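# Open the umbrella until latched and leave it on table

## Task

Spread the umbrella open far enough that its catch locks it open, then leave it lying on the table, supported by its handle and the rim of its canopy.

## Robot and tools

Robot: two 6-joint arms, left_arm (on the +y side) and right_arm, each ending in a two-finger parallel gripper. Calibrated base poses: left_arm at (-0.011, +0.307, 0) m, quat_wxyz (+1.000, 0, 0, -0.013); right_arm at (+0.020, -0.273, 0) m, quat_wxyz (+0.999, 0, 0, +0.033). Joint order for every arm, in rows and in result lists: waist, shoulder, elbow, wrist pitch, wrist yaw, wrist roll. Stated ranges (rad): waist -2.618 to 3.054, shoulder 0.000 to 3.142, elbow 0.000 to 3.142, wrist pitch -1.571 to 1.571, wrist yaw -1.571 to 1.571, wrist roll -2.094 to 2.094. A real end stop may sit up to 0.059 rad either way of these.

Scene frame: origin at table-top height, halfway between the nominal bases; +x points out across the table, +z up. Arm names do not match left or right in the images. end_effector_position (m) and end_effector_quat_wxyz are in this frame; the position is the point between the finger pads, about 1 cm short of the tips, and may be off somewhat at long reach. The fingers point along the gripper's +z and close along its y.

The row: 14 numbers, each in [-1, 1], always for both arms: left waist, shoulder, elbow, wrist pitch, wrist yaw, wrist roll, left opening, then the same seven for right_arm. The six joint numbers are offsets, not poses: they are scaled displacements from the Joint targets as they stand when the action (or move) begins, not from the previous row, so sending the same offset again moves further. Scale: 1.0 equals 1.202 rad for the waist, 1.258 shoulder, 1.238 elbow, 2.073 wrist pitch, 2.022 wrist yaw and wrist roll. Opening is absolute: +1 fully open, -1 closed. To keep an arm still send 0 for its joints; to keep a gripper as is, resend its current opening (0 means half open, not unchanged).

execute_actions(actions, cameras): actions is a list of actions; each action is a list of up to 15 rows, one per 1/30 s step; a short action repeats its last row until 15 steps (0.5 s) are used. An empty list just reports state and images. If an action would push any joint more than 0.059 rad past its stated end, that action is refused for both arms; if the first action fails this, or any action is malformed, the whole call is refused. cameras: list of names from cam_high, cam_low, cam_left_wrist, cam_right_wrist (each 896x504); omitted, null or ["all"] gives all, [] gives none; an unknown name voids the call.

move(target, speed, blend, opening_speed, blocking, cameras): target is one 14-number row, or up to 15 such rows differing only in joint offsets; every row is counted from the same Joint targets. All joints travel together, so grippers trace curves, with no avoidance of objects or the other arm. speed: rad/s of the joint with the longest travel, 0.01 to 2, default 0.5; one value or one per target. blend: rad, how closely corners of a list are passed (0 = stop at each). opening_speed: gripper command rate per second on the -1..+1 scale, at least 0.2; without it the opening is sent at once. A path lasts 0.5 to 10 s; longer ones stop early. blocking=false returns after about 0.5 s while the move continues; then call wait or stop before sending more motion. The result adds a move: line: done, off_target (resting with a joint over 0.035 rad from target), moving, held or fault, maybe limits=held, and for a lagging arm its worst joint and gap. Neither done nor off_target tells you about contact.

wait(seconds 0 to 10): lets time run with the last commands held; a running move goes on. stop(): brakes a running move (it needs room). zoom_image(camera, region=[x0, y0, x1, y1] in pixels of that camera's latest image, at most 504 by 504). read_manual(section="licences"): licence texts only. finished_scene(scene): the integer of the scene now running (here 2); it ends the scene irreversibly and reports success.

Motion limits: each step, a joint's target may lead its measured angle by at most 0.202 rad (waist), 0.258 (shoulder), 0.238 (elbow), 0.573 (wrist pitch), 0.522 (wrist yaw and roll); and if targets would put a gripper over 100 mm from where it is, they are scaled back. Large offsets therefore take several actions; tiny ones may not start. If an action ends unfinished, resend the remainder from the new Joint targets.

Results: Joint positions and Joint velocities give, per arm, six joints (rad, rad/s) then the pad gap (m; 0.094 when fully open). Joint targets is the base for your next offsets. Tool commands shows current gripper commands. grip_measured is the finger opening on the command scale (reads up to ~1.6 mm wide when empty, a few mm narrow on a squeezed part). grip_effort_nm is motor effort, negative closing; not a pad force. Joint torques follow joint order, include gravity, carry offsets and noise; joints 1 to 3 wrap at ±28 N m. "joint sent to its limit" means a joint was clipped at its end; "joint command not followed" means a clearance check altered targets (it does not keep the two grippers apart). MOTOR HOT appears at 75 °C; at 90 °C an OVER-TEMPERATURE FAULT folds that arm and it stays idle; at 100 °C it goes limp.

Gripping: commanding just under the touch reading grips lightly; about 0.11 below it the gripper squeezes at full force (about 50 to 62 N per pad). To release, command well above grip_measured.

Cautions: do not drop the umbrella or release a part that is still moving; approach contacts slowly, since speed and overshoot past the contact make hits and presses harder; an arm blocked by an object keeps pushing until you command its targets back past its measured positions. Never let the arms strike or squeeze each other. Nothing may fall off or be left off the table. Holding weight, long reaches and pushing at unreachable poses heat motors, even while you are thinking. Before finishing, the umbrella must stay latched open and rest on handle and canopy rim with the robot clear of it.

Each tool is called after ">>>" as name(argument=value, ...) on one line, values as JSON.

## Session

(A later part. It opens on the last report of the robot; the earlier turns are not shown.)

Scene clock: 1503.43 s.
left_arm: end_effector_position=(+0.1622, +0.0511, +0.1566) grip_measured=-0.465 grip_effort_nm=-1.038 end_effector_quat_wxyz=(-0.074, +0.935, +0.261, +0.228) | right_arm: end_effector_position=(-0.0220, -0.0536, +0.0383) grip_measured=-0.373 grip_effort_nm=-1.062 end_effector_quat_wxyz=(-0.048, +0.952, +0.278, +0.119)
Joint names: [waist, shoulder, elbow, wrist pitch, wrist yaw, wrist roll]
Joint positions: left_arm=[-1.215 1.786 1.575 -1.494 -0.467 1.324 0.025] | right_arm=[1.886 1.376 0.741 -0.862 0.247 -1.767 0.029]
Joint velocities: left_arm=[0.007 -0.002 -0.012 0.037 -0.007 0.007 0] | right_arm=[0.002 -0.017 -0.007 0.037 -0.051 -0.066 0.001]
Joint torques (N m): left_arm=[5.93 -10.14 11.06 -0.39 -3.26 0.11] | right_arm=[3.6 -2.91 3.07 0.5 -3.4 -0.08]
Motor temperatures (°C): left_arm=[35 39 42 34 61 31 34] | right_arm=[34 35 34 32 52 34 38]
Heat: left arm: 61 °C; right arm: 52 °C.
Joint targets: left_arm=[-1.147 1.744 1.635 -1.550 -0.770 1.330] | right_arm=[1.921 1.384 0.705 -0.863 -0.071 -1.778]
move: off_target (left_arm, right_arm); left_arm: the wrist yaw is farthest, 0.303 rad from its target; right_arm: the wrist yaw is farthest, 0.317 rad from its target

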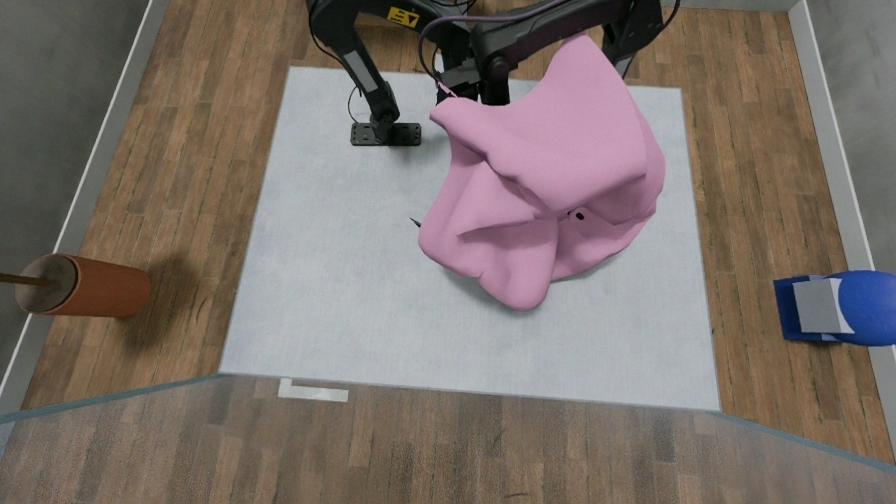

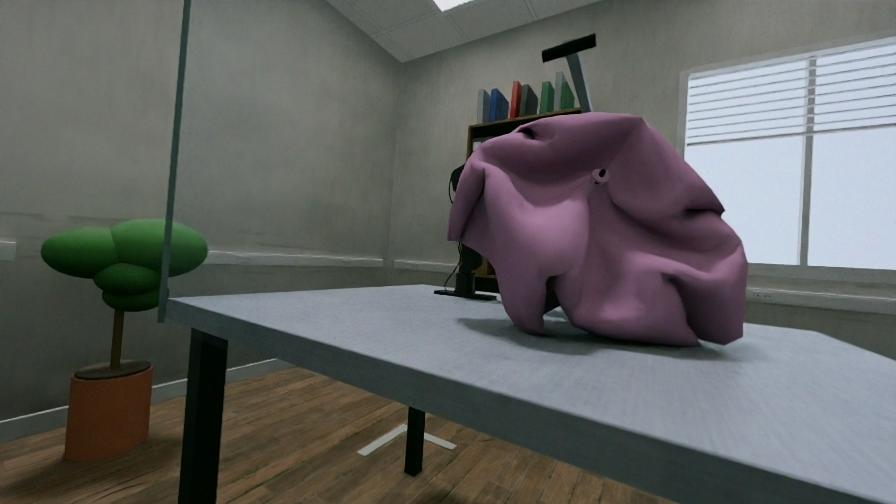

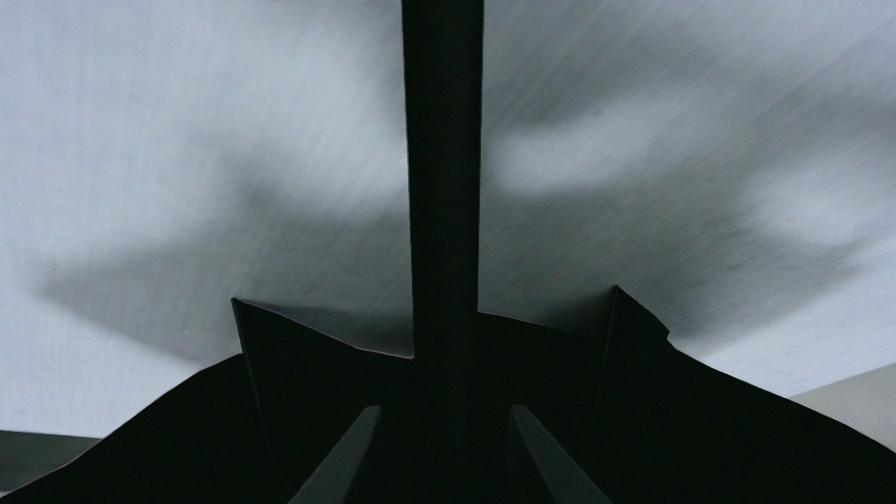

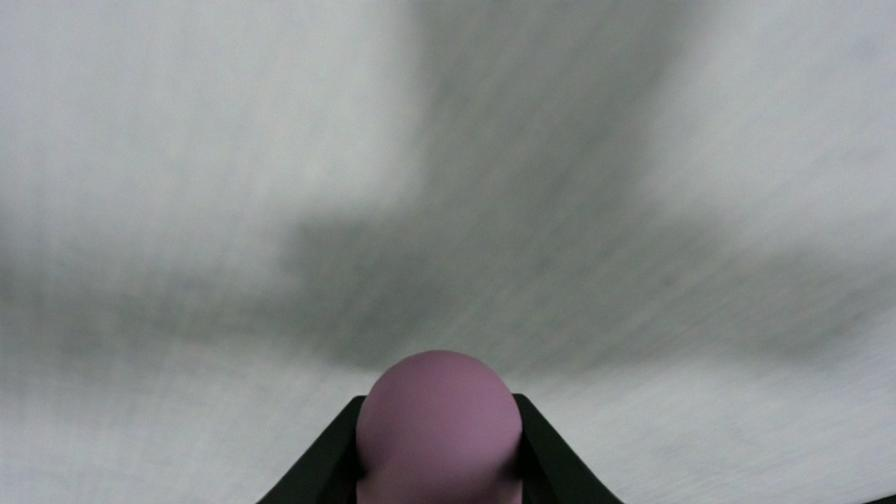

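>>> move(target=[-0.02, 0, 0, 0, 0.085, 0, -0.56, -0.008, 0, 0, 0, 0.085, 0, -0.45], speed=0.2)

>>> zoom_image(camera="cam_high", region=[400, 0, 680, 160])

>>> zoom_image(camera="cam_low", region=[430, 90, 770, 360])

Scene clock: 1557.10 s.
left_arm: end_effector_position=(+0.1617, +0.0510, +0.1569) grip_measured=-0.465 grip_effort_nm=-1.038 end_effector_quat_wxyz=(-0.074, +0.936, +0.265, +0.218) | right_arm: end_effector_position=(-0.0187, -0.0536, +0.0382) grip_measured=-0.373 grip_effort_nm=-1.057 end_effector_quat_wxyz=(-0.047, +0.951, +0.278, +0.129)
Joint names: [waist, shoulder, elbow, wrist pitch, wrist yaw, wrist roll]
Joint positions: left_arm=[-1.206 1.786 1.583 -1.497 -0.446 1.328 0.025] | right_arm=[1.887 1.376 0.737 -0.862 0.266 -1.767 0.029]
Joint velocities: left_arm=[0.002 -0.002 -0.022 0.007 0.007 0.066 -0.001] | right_arm=[0.022 -0.022 0.002 0.037 0.037 0.007 0]
Joint torques (N m): left_arm=[3.04 -10.17 10.36 -0.34 -1.76 0.07] | right_arm=[2.48 -2.88 3.36 0.48 -1.65 -0.09]
Motor temperatures (°C): left_arm=[36 40 43 34 68 31 34] | right_arm=[34 35 33 32 60 34 38]
Heat: left arm: 68 °C; right arm: 60 °C.
Joint targets: left_arm=[-1.171 1.744 1.635 -1.550 -0.598 1.330] | right_arm=[1.912 1.384 0.705 -0.862 0.101 -1.778]
move: off_target (left_arm, right_arm); left_arm: the wrist yaw is farthest, 0.152 rad from its target; right_arm: the wrist yaw is farthest, 0.165 rad from its target

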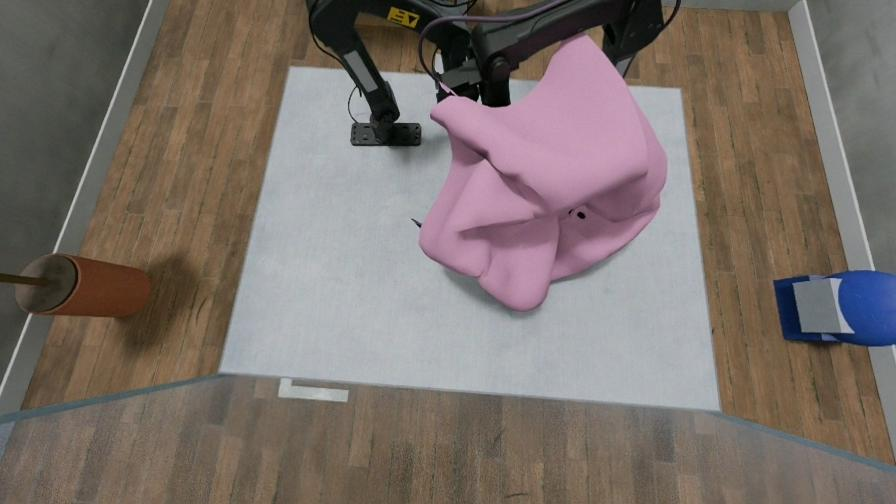

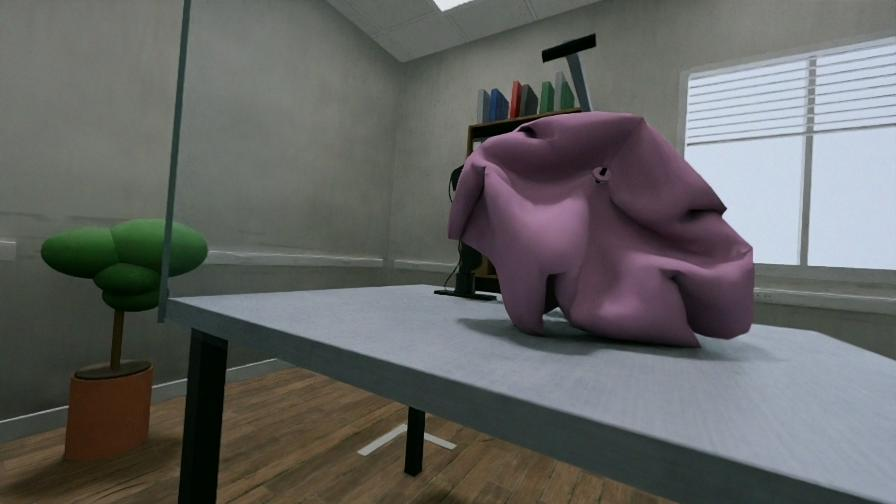

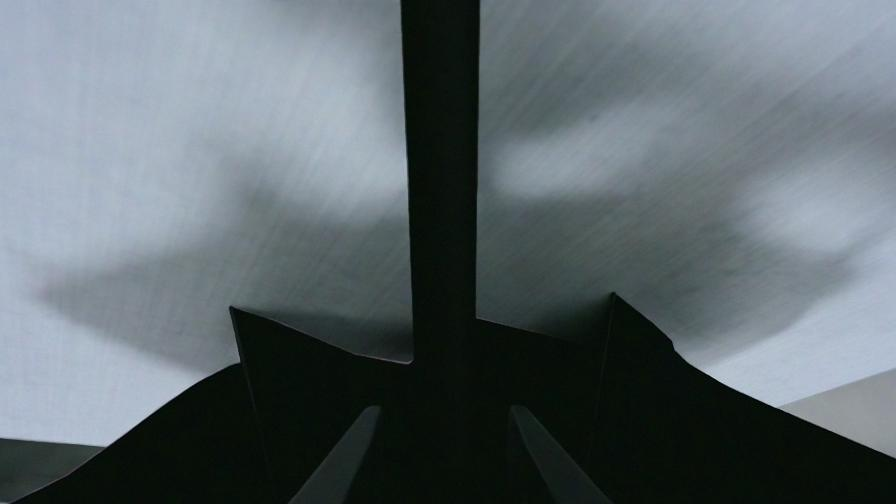

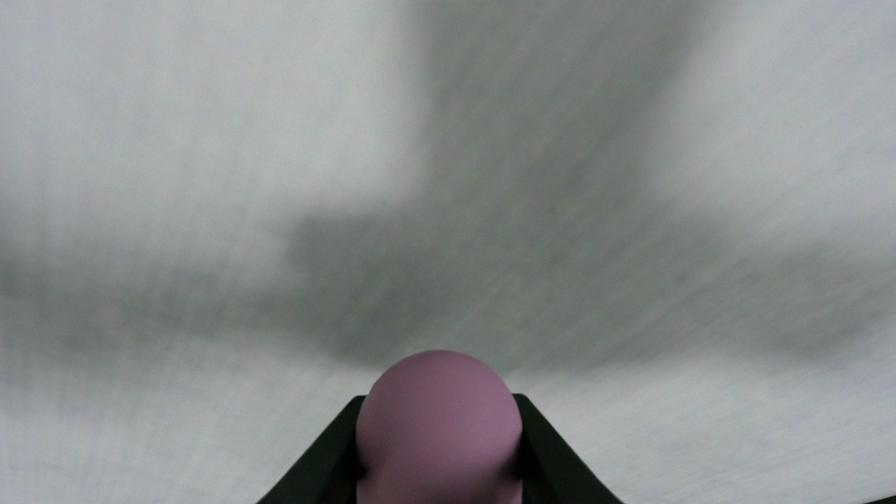

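Scaled by 1.800 from the camera's 896x504 image, which has a finer 1280x720 frame.

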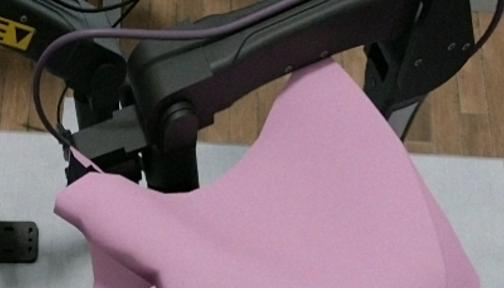

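Scaled by 1.482 from the camera's 896x504 image, which has a finer 1280x720 frame.

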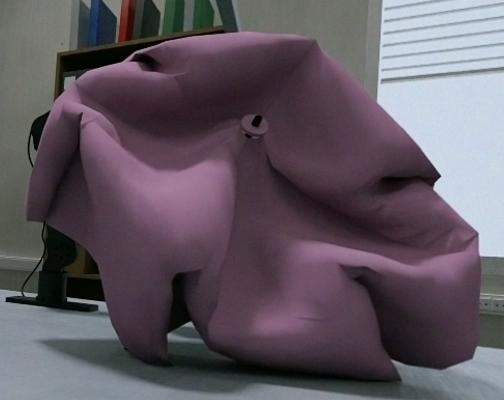

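>>> move(target=[0.0591, -0.0914, -0.1212, 0.1254, -0.0163, 0.2151, -0.56, -0.1082, 0.2329, 0.2189, -0.0217, 0.0129, 0.0915, -0.45], speed=0.2)

Scene clock: 1587.50 s.
left_arm: end_effector_position=(+0.1960, +0.0550, +0.1660) grip_measured=-0.465 grip_effort_nm=-1.038 end_effector_quat_wxyz=(-0.043, +0.960, +0.129, +0.244) | right_arm: end_effector_position=(-0.0049, +0.0003, +0.0325) grip_measured=-0.373 grip_effort_nm=-1.057 end_effector_quat_wxyz=(-0.020, +0.979, +0.145, +0.138)
Joint names: [waist, shoulder, elbow, wrist pitch, wrist yaw, wrist roll]
Joint positions: left_arm=[-1.124 1.678 1.483 -1.314 -0.497 1.74 0.025] | right_arm=[1.773 1.65 0.968 -0.883 0.28 -1.597 0.029]
Joint velocities: left_arm=[-0.007 0.007 -0.012 -0.037 -0.022 0.007 0.001] | right_arm=[-0.017 -0.012 0.012 0.022 -0.007 -0.066 0]
Joint torques (N m): left_arm=[2.07 -10.13 6.53 0.86 -1.6 0.33] | right_arm=[0.84 -3.55 6.46 0.16 -1.52 0.06]
Motor temperatures (°C): left_arm=[35 41 45 34 59 31 34] | right_arm=[34 35 33 32 52 34 38]
Heat: left arm: 59 °C; right arm: 52 °C.
Joint targets: left_arm=[-1.100 1.629 1.485 -1.290 -0.630 1.765] | right_arm=[1.782 1.677 0.976 -0.907 0.127 -1.593]
move: off_target (left_arm, right_arm); left_arm: the wrist yaw is farthest, 0.134 rad from its target; right_arm: the wrist yaw is farthest, 0.153 rad from its target

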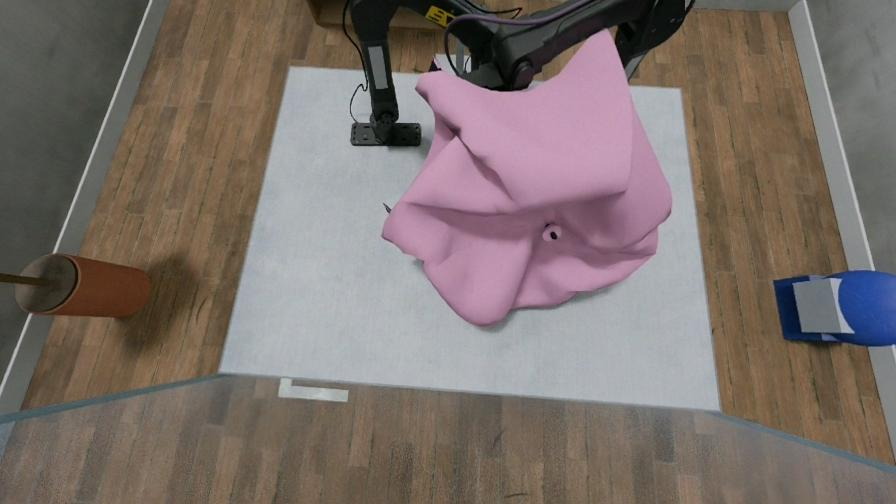

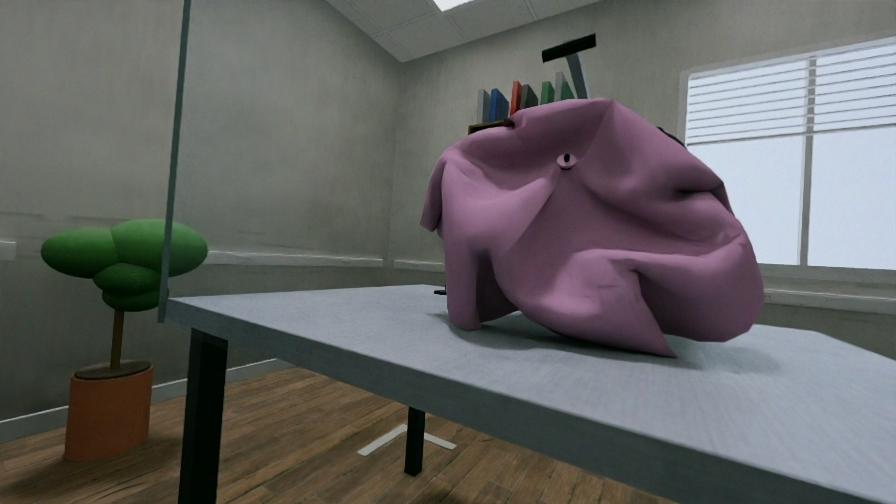

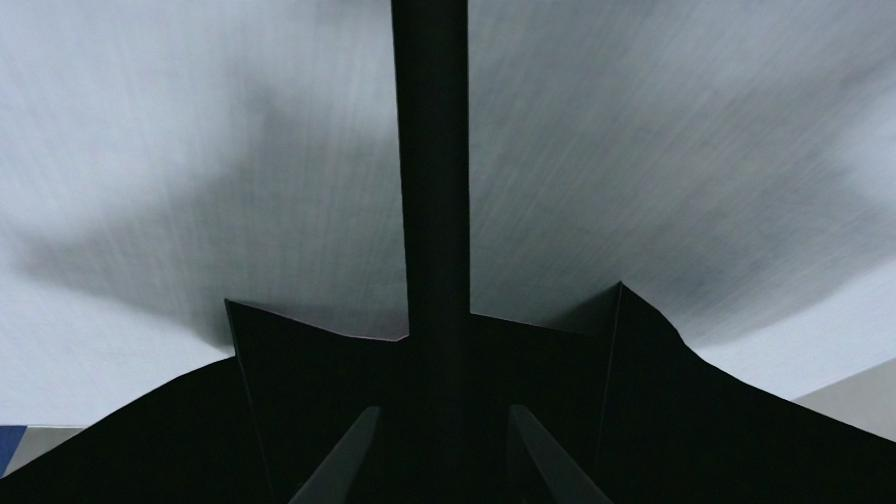

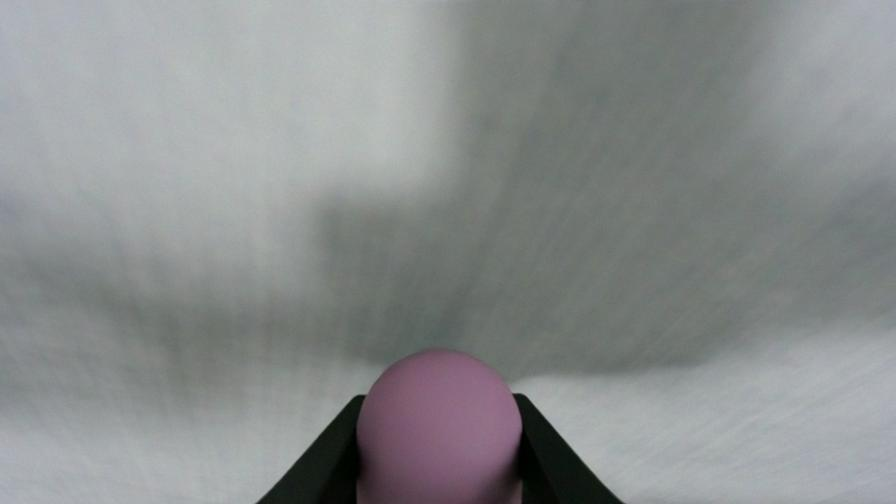

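>>> execute_actions(actions=[], cameras=["cam_high", "cam_low"])

Scene clock: 1600.73 s.
left_arm: end_effector_position=(+0.1961, +0.0550, +0.1661) grip_measured=-0.465 grip_effort_nm=-1.038 end_effector_quat_wxyz=(-0.043, +0.960, +0.129, +0.244) | right_arm: end_effector_position=(-0.0049, +0.0003, +0.0325) grip_measured=-0.373 grip_effort_nm=-1.067 end_effector_quat_wxyz=(-0.020, +0.979, +0.145, +0.138)
Joint names: [waist, shoulder, elbow, wrist pitch, wrist yaw, wrist roll]
Joint positions: left_arm=[-1.124 1.678 1.483 -1.314 -0.498 1.74 0.025] | right_arm=[1.773 1.65 0.968 -0.883 0.28 -1.597 0.029]
Joint velocities: left_arm=[0.002 0.002 0.002 -0.095 0.022 -0.022 0] | right_arm=[-0.022 0.027 -0.007 -0.051 0.007 -0.066 -0.001]
Joint torques (N m): left_arm=[2.06 -10.13 6.54 0.85 -1.6 0.32] | right_arm=[0.85 -3.56 6.48 0.16 -1.53 0.06]
Motor temperatures (°C): left_arm=[35 42 44 34 57 31 34] | right_arm=[34 35 34 32 50 34 38]
Heat: left arm: 57 °C; right arm: 50 °C.
Joint targets: left_arm=[-1.100 1.629 1.485 -1.290 -0.631 1.765] | right_arm=[1.782 1.677 0.976 -0.907 0.127 -1.593]
Tool commands: left_gripper/opening=-0.56 right_gripper/opening=-0.45
Images, in order (width x height): cam_high 896x504, cam_low 896x504.

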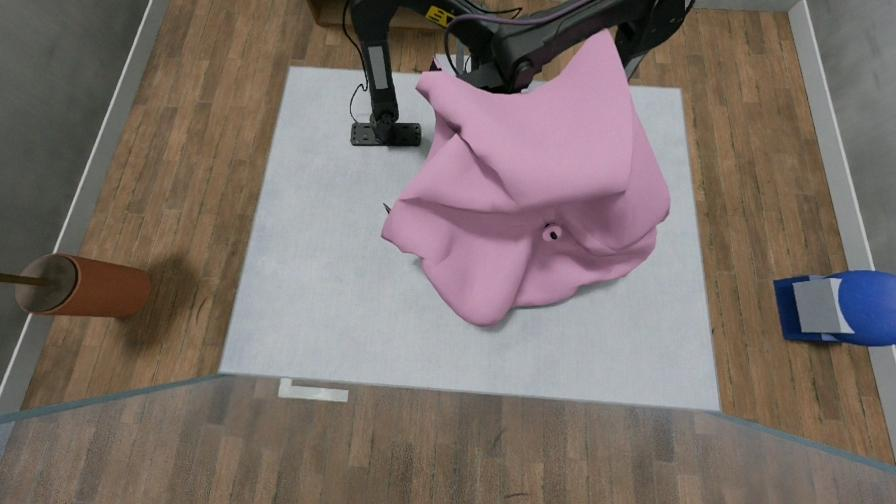

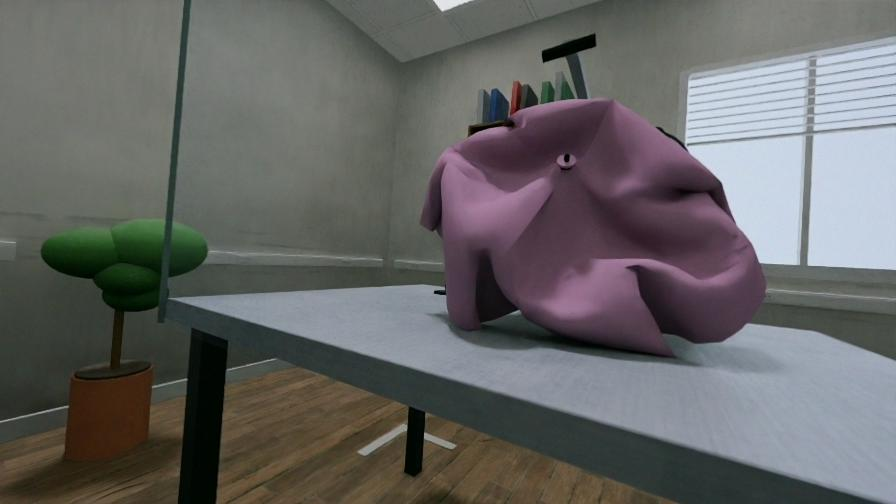

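>>> move(target=[0.0512, 0.0019, 0.0284, -0.0053, -0.0514, 0.0227, -0.56, 0.0116, 0, 0, 0, -0.0519, 0, -0.45], speed=0.15, cameras=["cam_high", "cam_low"])

Scene clock: 1610.20 s.
left_arm: end_effector_position=(+0.2007, +0.0579, +0.1664) grip_measured=-0.465 grip_effort_nm=-1.033 end_effector_quat_wxyz=(-0.045, +0.962, +0.122, +0.240) | right_arm: end_effector_position=(-0.0039, +0.0029, +0.0343) grip_measured=-0.373 grip_effort_nm=-1.067 end_effector_quat_wxyz=(-0.023, +0.980, +0.142, +0.139)
Joint names: [waist, shoulder, elbow, wrist pitch, wrist yaw, wrist roll]
Joint positions: left_arm=[-1.102 1.675 1.483 -1.308 -0.488 1.78 0.025] | right_arm=[1.768 1.65 0.976 -0.883 0.281 -1.597 0.029]
Joint velocities: left_arm=[-0.012 -0.017 -0.012 0.037 -0.051 0.022 -0.001] | right_arm=[-0.002 0.012 0.002 0.051 0.051 0.007 0]
Joint torques (N m): left_arm=[5.49 -9.63 9.48 0.71 -2.71 0.41] | right_arm=[2.77 -3.58 5.91 0.18 -2.72 0.06]
Motor temperatures (°C): left_arm=[35 42 44 34 57 31 34] | right_arm=[34 35 34 32 50 34 38]
Heat: left arm: 57 °C; right arm: 50 °C.
Joint targets: left_arm=[-1.039 1.632 1.520 -1.301 -0.735 1.811] | right_arm=[1.796 1.677 0.976 -0.907 0.022 -1.593]
move: off_target (left_arm, right_arm); left_arm: the wrist yaw is farthest, 0.247 rad from its target; right_arm: the wrist yaw is farthest, 0.259 rad from its target
Images, in order (width x height): cam_high 896x504, cam_low 896x504.

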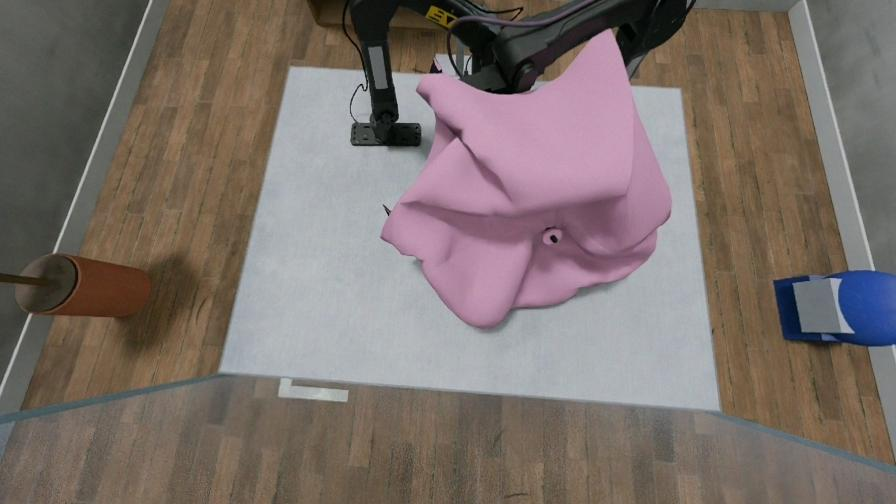

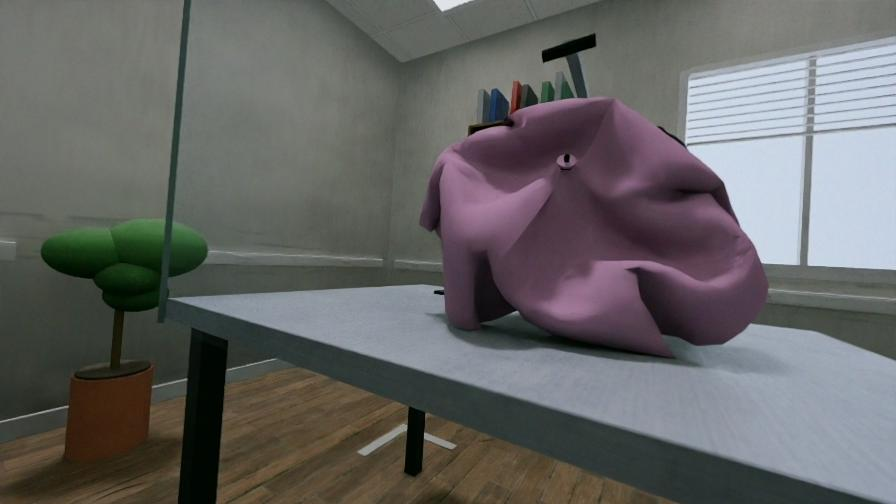

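>>> zoom_image(camera="cam_high", region=[340, 0, 700, 340])

>>> zoom_image(camera="cam_low", region=[400, 20, 800, 380])

Scaled by 1.400 from the camera's 896x504 image, which has a finer 1280x720 frame.

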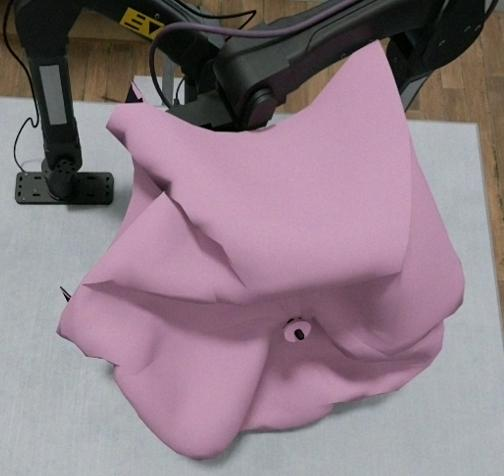

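Scaled by 1.260 from the camera's 896x504 image, which has a finer 1280x720 frame.

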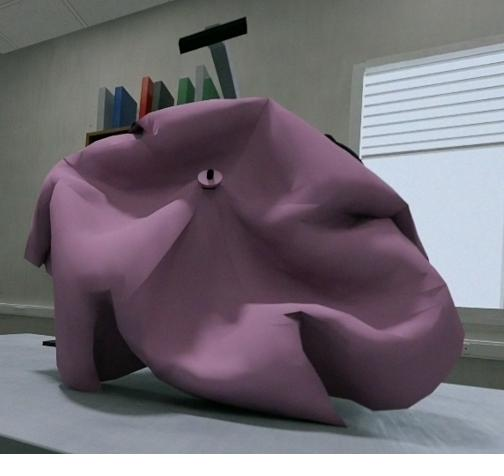

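>>> wait(seconds=0, cameras=["cam_left_wrist", "cam_right_wrist"])

Scene clock: 1622.20 s.
left_arm: end_effector_position=(+0.2007, +0.0579, +0.1663) grip_measured=-0.465 grip_effort_nm=-1.033 end_effector_quat_wxyz=(-0.045, +0.962, +0.122, +0.240) | right_arm: end_effector_position=(-0.0039, +0.0029, +0.0343) grip_measured=-0.373 grip_effort_nm=-1.057 end_effector_quat_wxyz=(-0.023, +0.980, +0.142, +0.139)
Joint names: [waist, shoulder, elbow, wrist pitch, wrist yaw, wrist roll]
Joint positions: left_arm=[-1.102 1.675 1.483 -1.308 -0.488 1.78 0.025] | right_arm=[1.768 1.65 0.976 -0.883 0.281 -1.597 0.029]
Joint velocities: left_arm=[0.017 -0.002 0.012 -0.007 -0.051 -0.066 0.001] | right_arm=[0.012 -0.002 -0.002 -0.037 0.007 0.007 0]
Joint torques (N m): left_arm=[5.46 -9.66 9.48 0.7 -2.72 0.39] | right_arm=[2.76 -3.59 5.89 0.17 -2.72 0.06]
Motor temperatures (°C): left_arm=[35 41 45 34 59 31 34] | right_arm=[34 35 34 32 52 34 38]
Heat: left arm: 59 °C; right arm: 52 °C.
Joint targets: left_arm=[-1.039 1.632 1.520 -1.301 -0.734 1.811] | right_arm=[1.796 1.677 0.976 -0.907 0.022 -1.593]
Tool commands: left_gripper/opening=-0.56 right_gripper/opening=-0.45
Images, in order (width x height): cam_left_wrist 896x504, cam_right_wrist 896x504.

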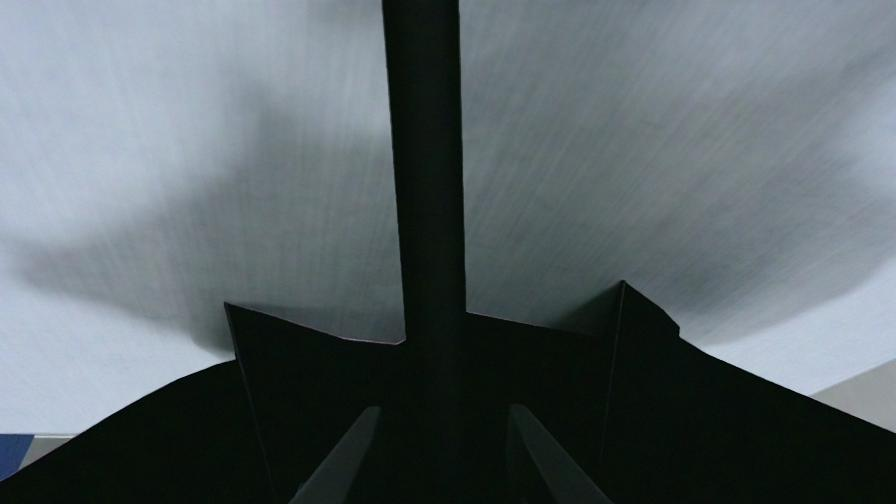

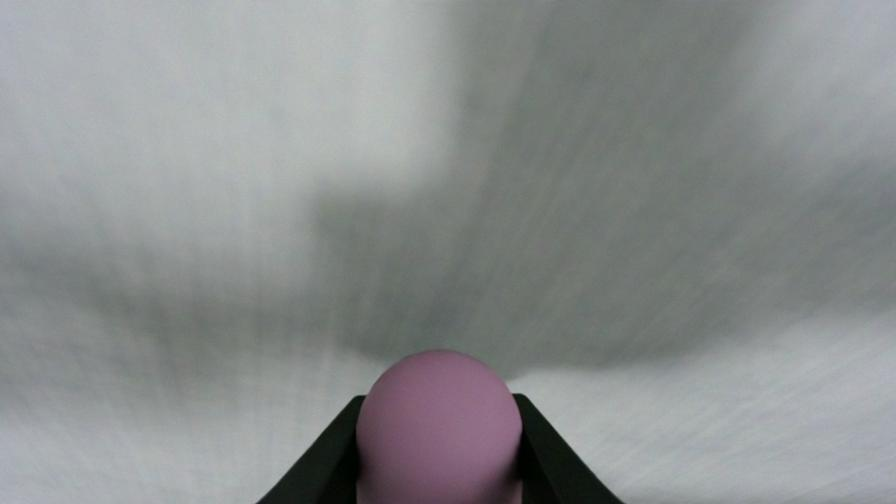

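>>> move(target=[0, 0.0158, 0.1472, -0.0783, 0, 0, -0.56, 0, -0.0435, 0.09, -0.0801, 0, 0, -0.45], speed=0.15)

Scene clock: 1696.83 s.
left_arm: end_effector_position=(+0.2107, +0.0657, +0.2139) grip_measured=-0.465 grip_effort_nm=-1.038 end_effector_quat_wxyz=(-0.046, +0.956, +0.124, +0.261) | right_arm: end_effector_position=(-0.0067, +0.0050, +0.0653) grip_measured=-0.373 grip_effort_nm=-1.062 end_effector_quat_wxyz=(-0.018, +0.981, +0.140, +0.133)
Joint names: [waist, shoulder, elbow, wrist pitch, wrist yaw, wrist roll]
Joint positions: left_arm=[-1.083 1.675 1.658 -1.459 -0.53 1.801 0.025] | right_arm=[1.768 1.624 1.082 -1.025 0.269 -1.591 0.029]
Joint velocities: left_arm=[-0.002 -0.012 -0.002 -0.037 -0.007 -0.007 -0.001] | right_arm=[0.017 -0.017 0.007 -0.037 -0.051 0.007 0]
Joint torques (N m): left_arm=[3.85 -7.98 10.03 0.63 -2.33 0.14] | right_arm=[2.74 -5.65 6.5 -0.06 -2.59 0]
Motor temperatures (°C): left_arm=[36 40 46 34 63 32 35] | right_arm=[34 35 35 32 56 34 38]
Heat: left arm: 63 °C; right arm: 56 °C.
Joint targets: left_arm=[-1.039 1.652 1.702 -1.463 -0.735 1.811] | right_arm=[1.796 1.623 1.087 -1.073 0.022 -1.593]
move: off_target (left_arm, right_arm); left_arm: the wrist yaw is farthest, 0.204 rad from its target; right_arm: the wrist yaw is farthest, 0.247 rad from its target

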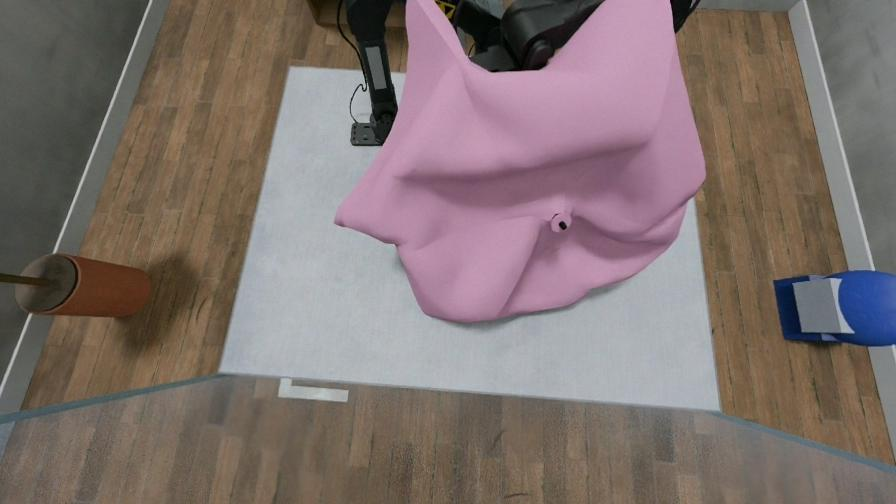

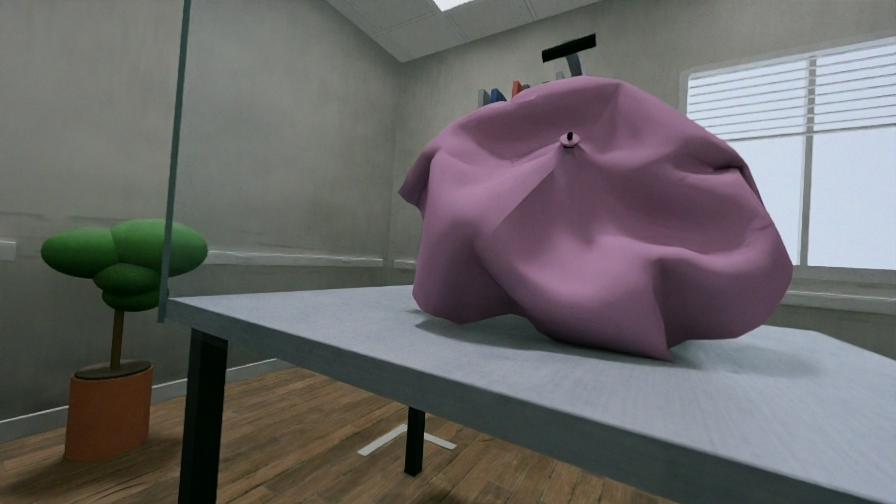

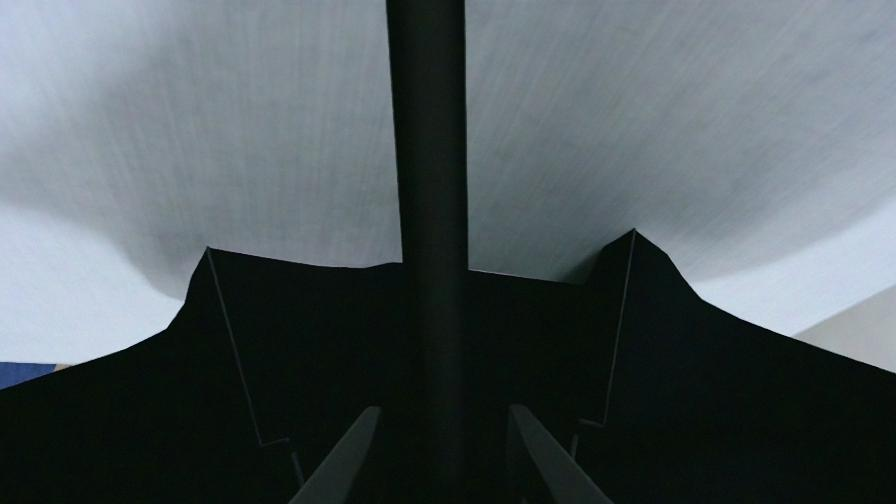

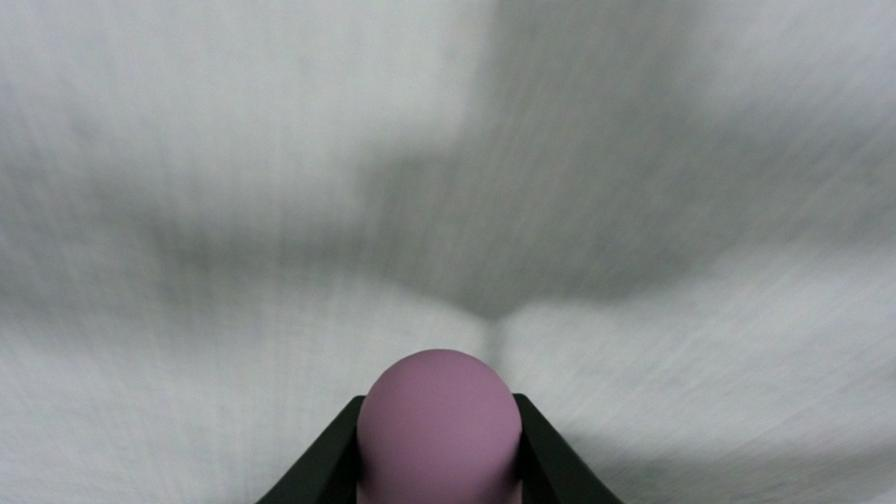

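>>> zoom_image(camera="cam_left_wrist", region=[180, 220, 680, 504])

Scaled by 1.008 from the camera's 896x504 image, which has a finer 1280x720 frame.

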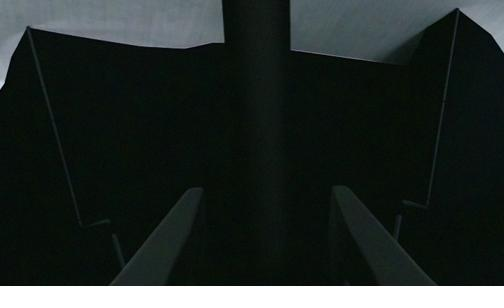

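>>> move(target=[0.0335, 0.0145, 0.0794, -0.0230, -0.0363, 0.0237, -0.56, 0.0033, -0.0130, 0.0270, -0.0241, -0.0173, 0, -0.45], speed=0.15)

Scene clock: 1722.77 s.
left_arm: end_effector_position=(+0.2216, +0.0718, +0.2426) grip_measured=-0.467 grip_effort_nm=-1.038 end_effector_quat_wxyz=(-0.044, +0.951, +0.119, +0.283) | right_arm: end_effector_position=(-0.0070, +0.0062, +0.0795) grip_measured=-0.373 grip_effort_nm=-1.062 end_effector_quat_wxyz=(-0.021, +0.981, +0.142, +0.133)
Joint names: [waist, shoulder, elbow, wrist pitch, wrist yaw, wrist roll]
Joint positions: left_arm=[-1.061 1.675 1.757 -1.519 -0.568 1.845 0.025] | right_arm=[1.768 1.607 1.123 -1.076 0.269 -1.596 0.029]
Joint velocities: left_arm=[0.002 0.002 -0.022 0.007 -0.081 -0.022 0] | right_arm=[-0.022 0.007 -0.007 0.007 0.051 -0.007 0]
Joint torques (N m): left_arm=[5.52 -6.53 9.81 0.84 -2.69 0.21] | right_arm=[3.19 -5.61 5.97 -0.04 -2.99 0.03]
Motor temperatures (°C): left_arm=[35 40 46 34 61 31 35] | right_arm=[34 35 35 32 56 34 38]
Heat: left arm: 61 °C; right arm: 56 °C.
Joint targets: left_arm=[-0.998 1.670 1.800 -1.511 -0.808 1.859] | right_arm=[1.800 1.606 1.120 -1.123 -0.013 -1.593]
move: off_target (left_arm, right_arm); left_arm: the wrist yaw is farthest, 0.241 rad from its target; right_arm: the wrist yaw is farthest, 0.282 rad from its target

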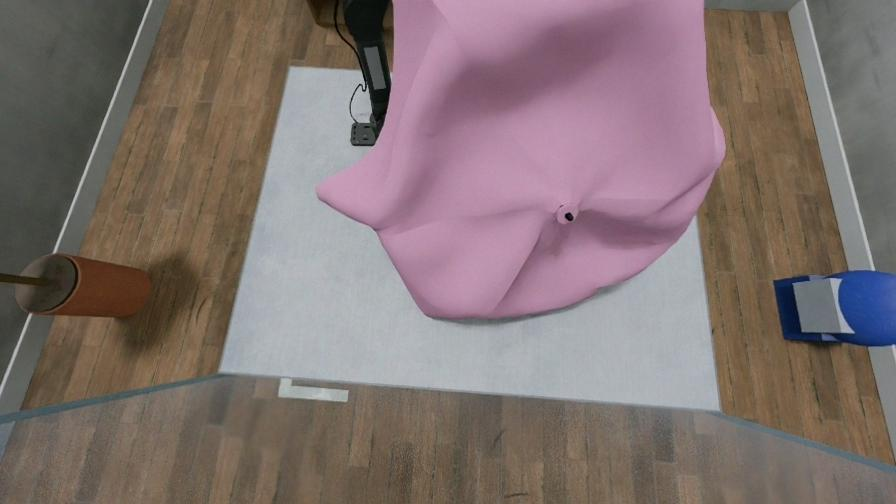

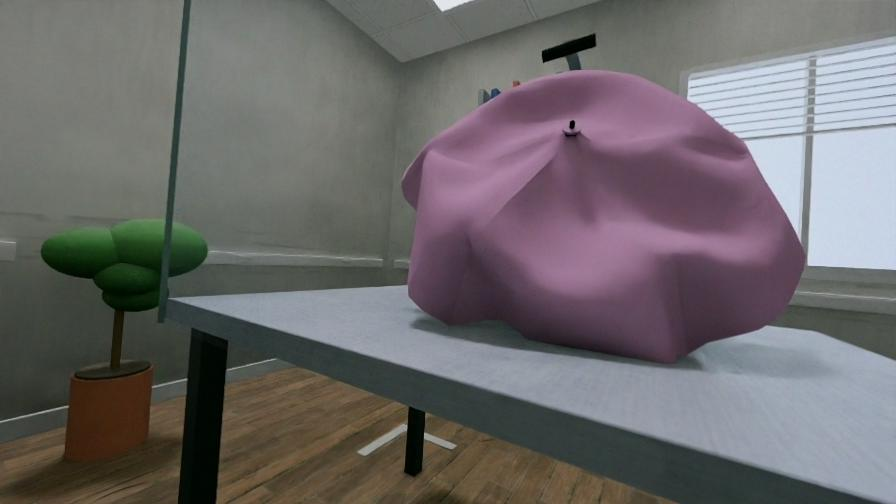

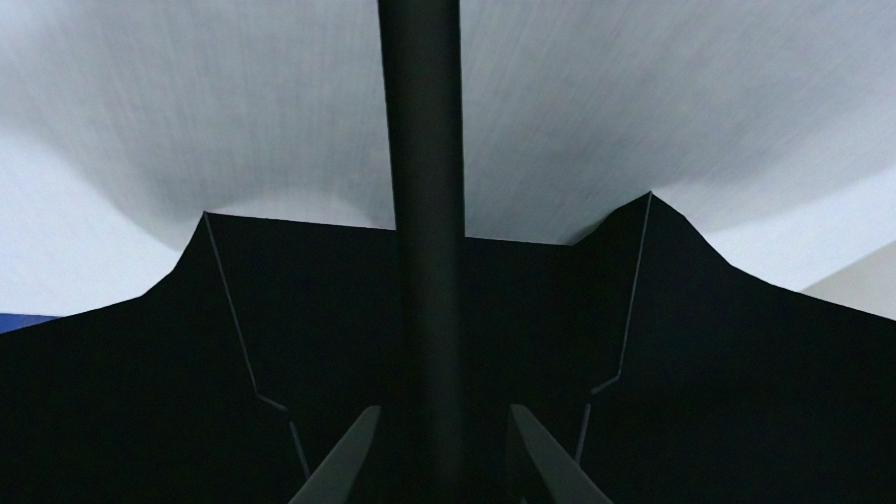

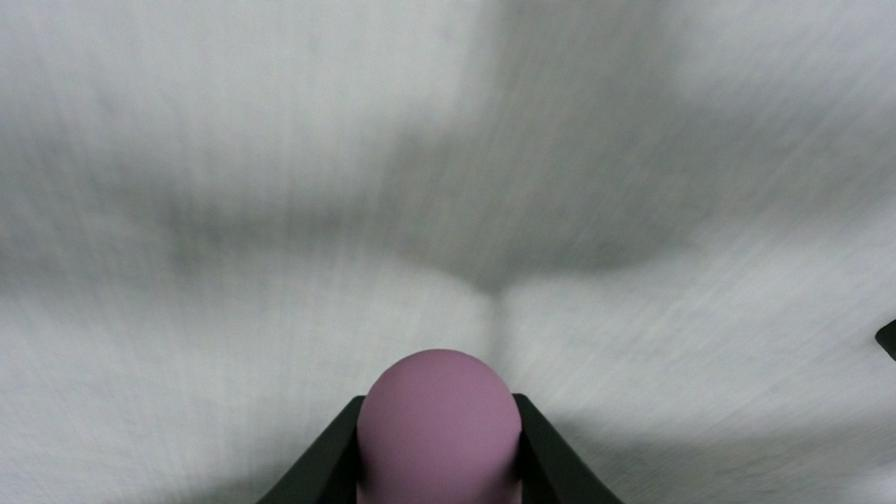

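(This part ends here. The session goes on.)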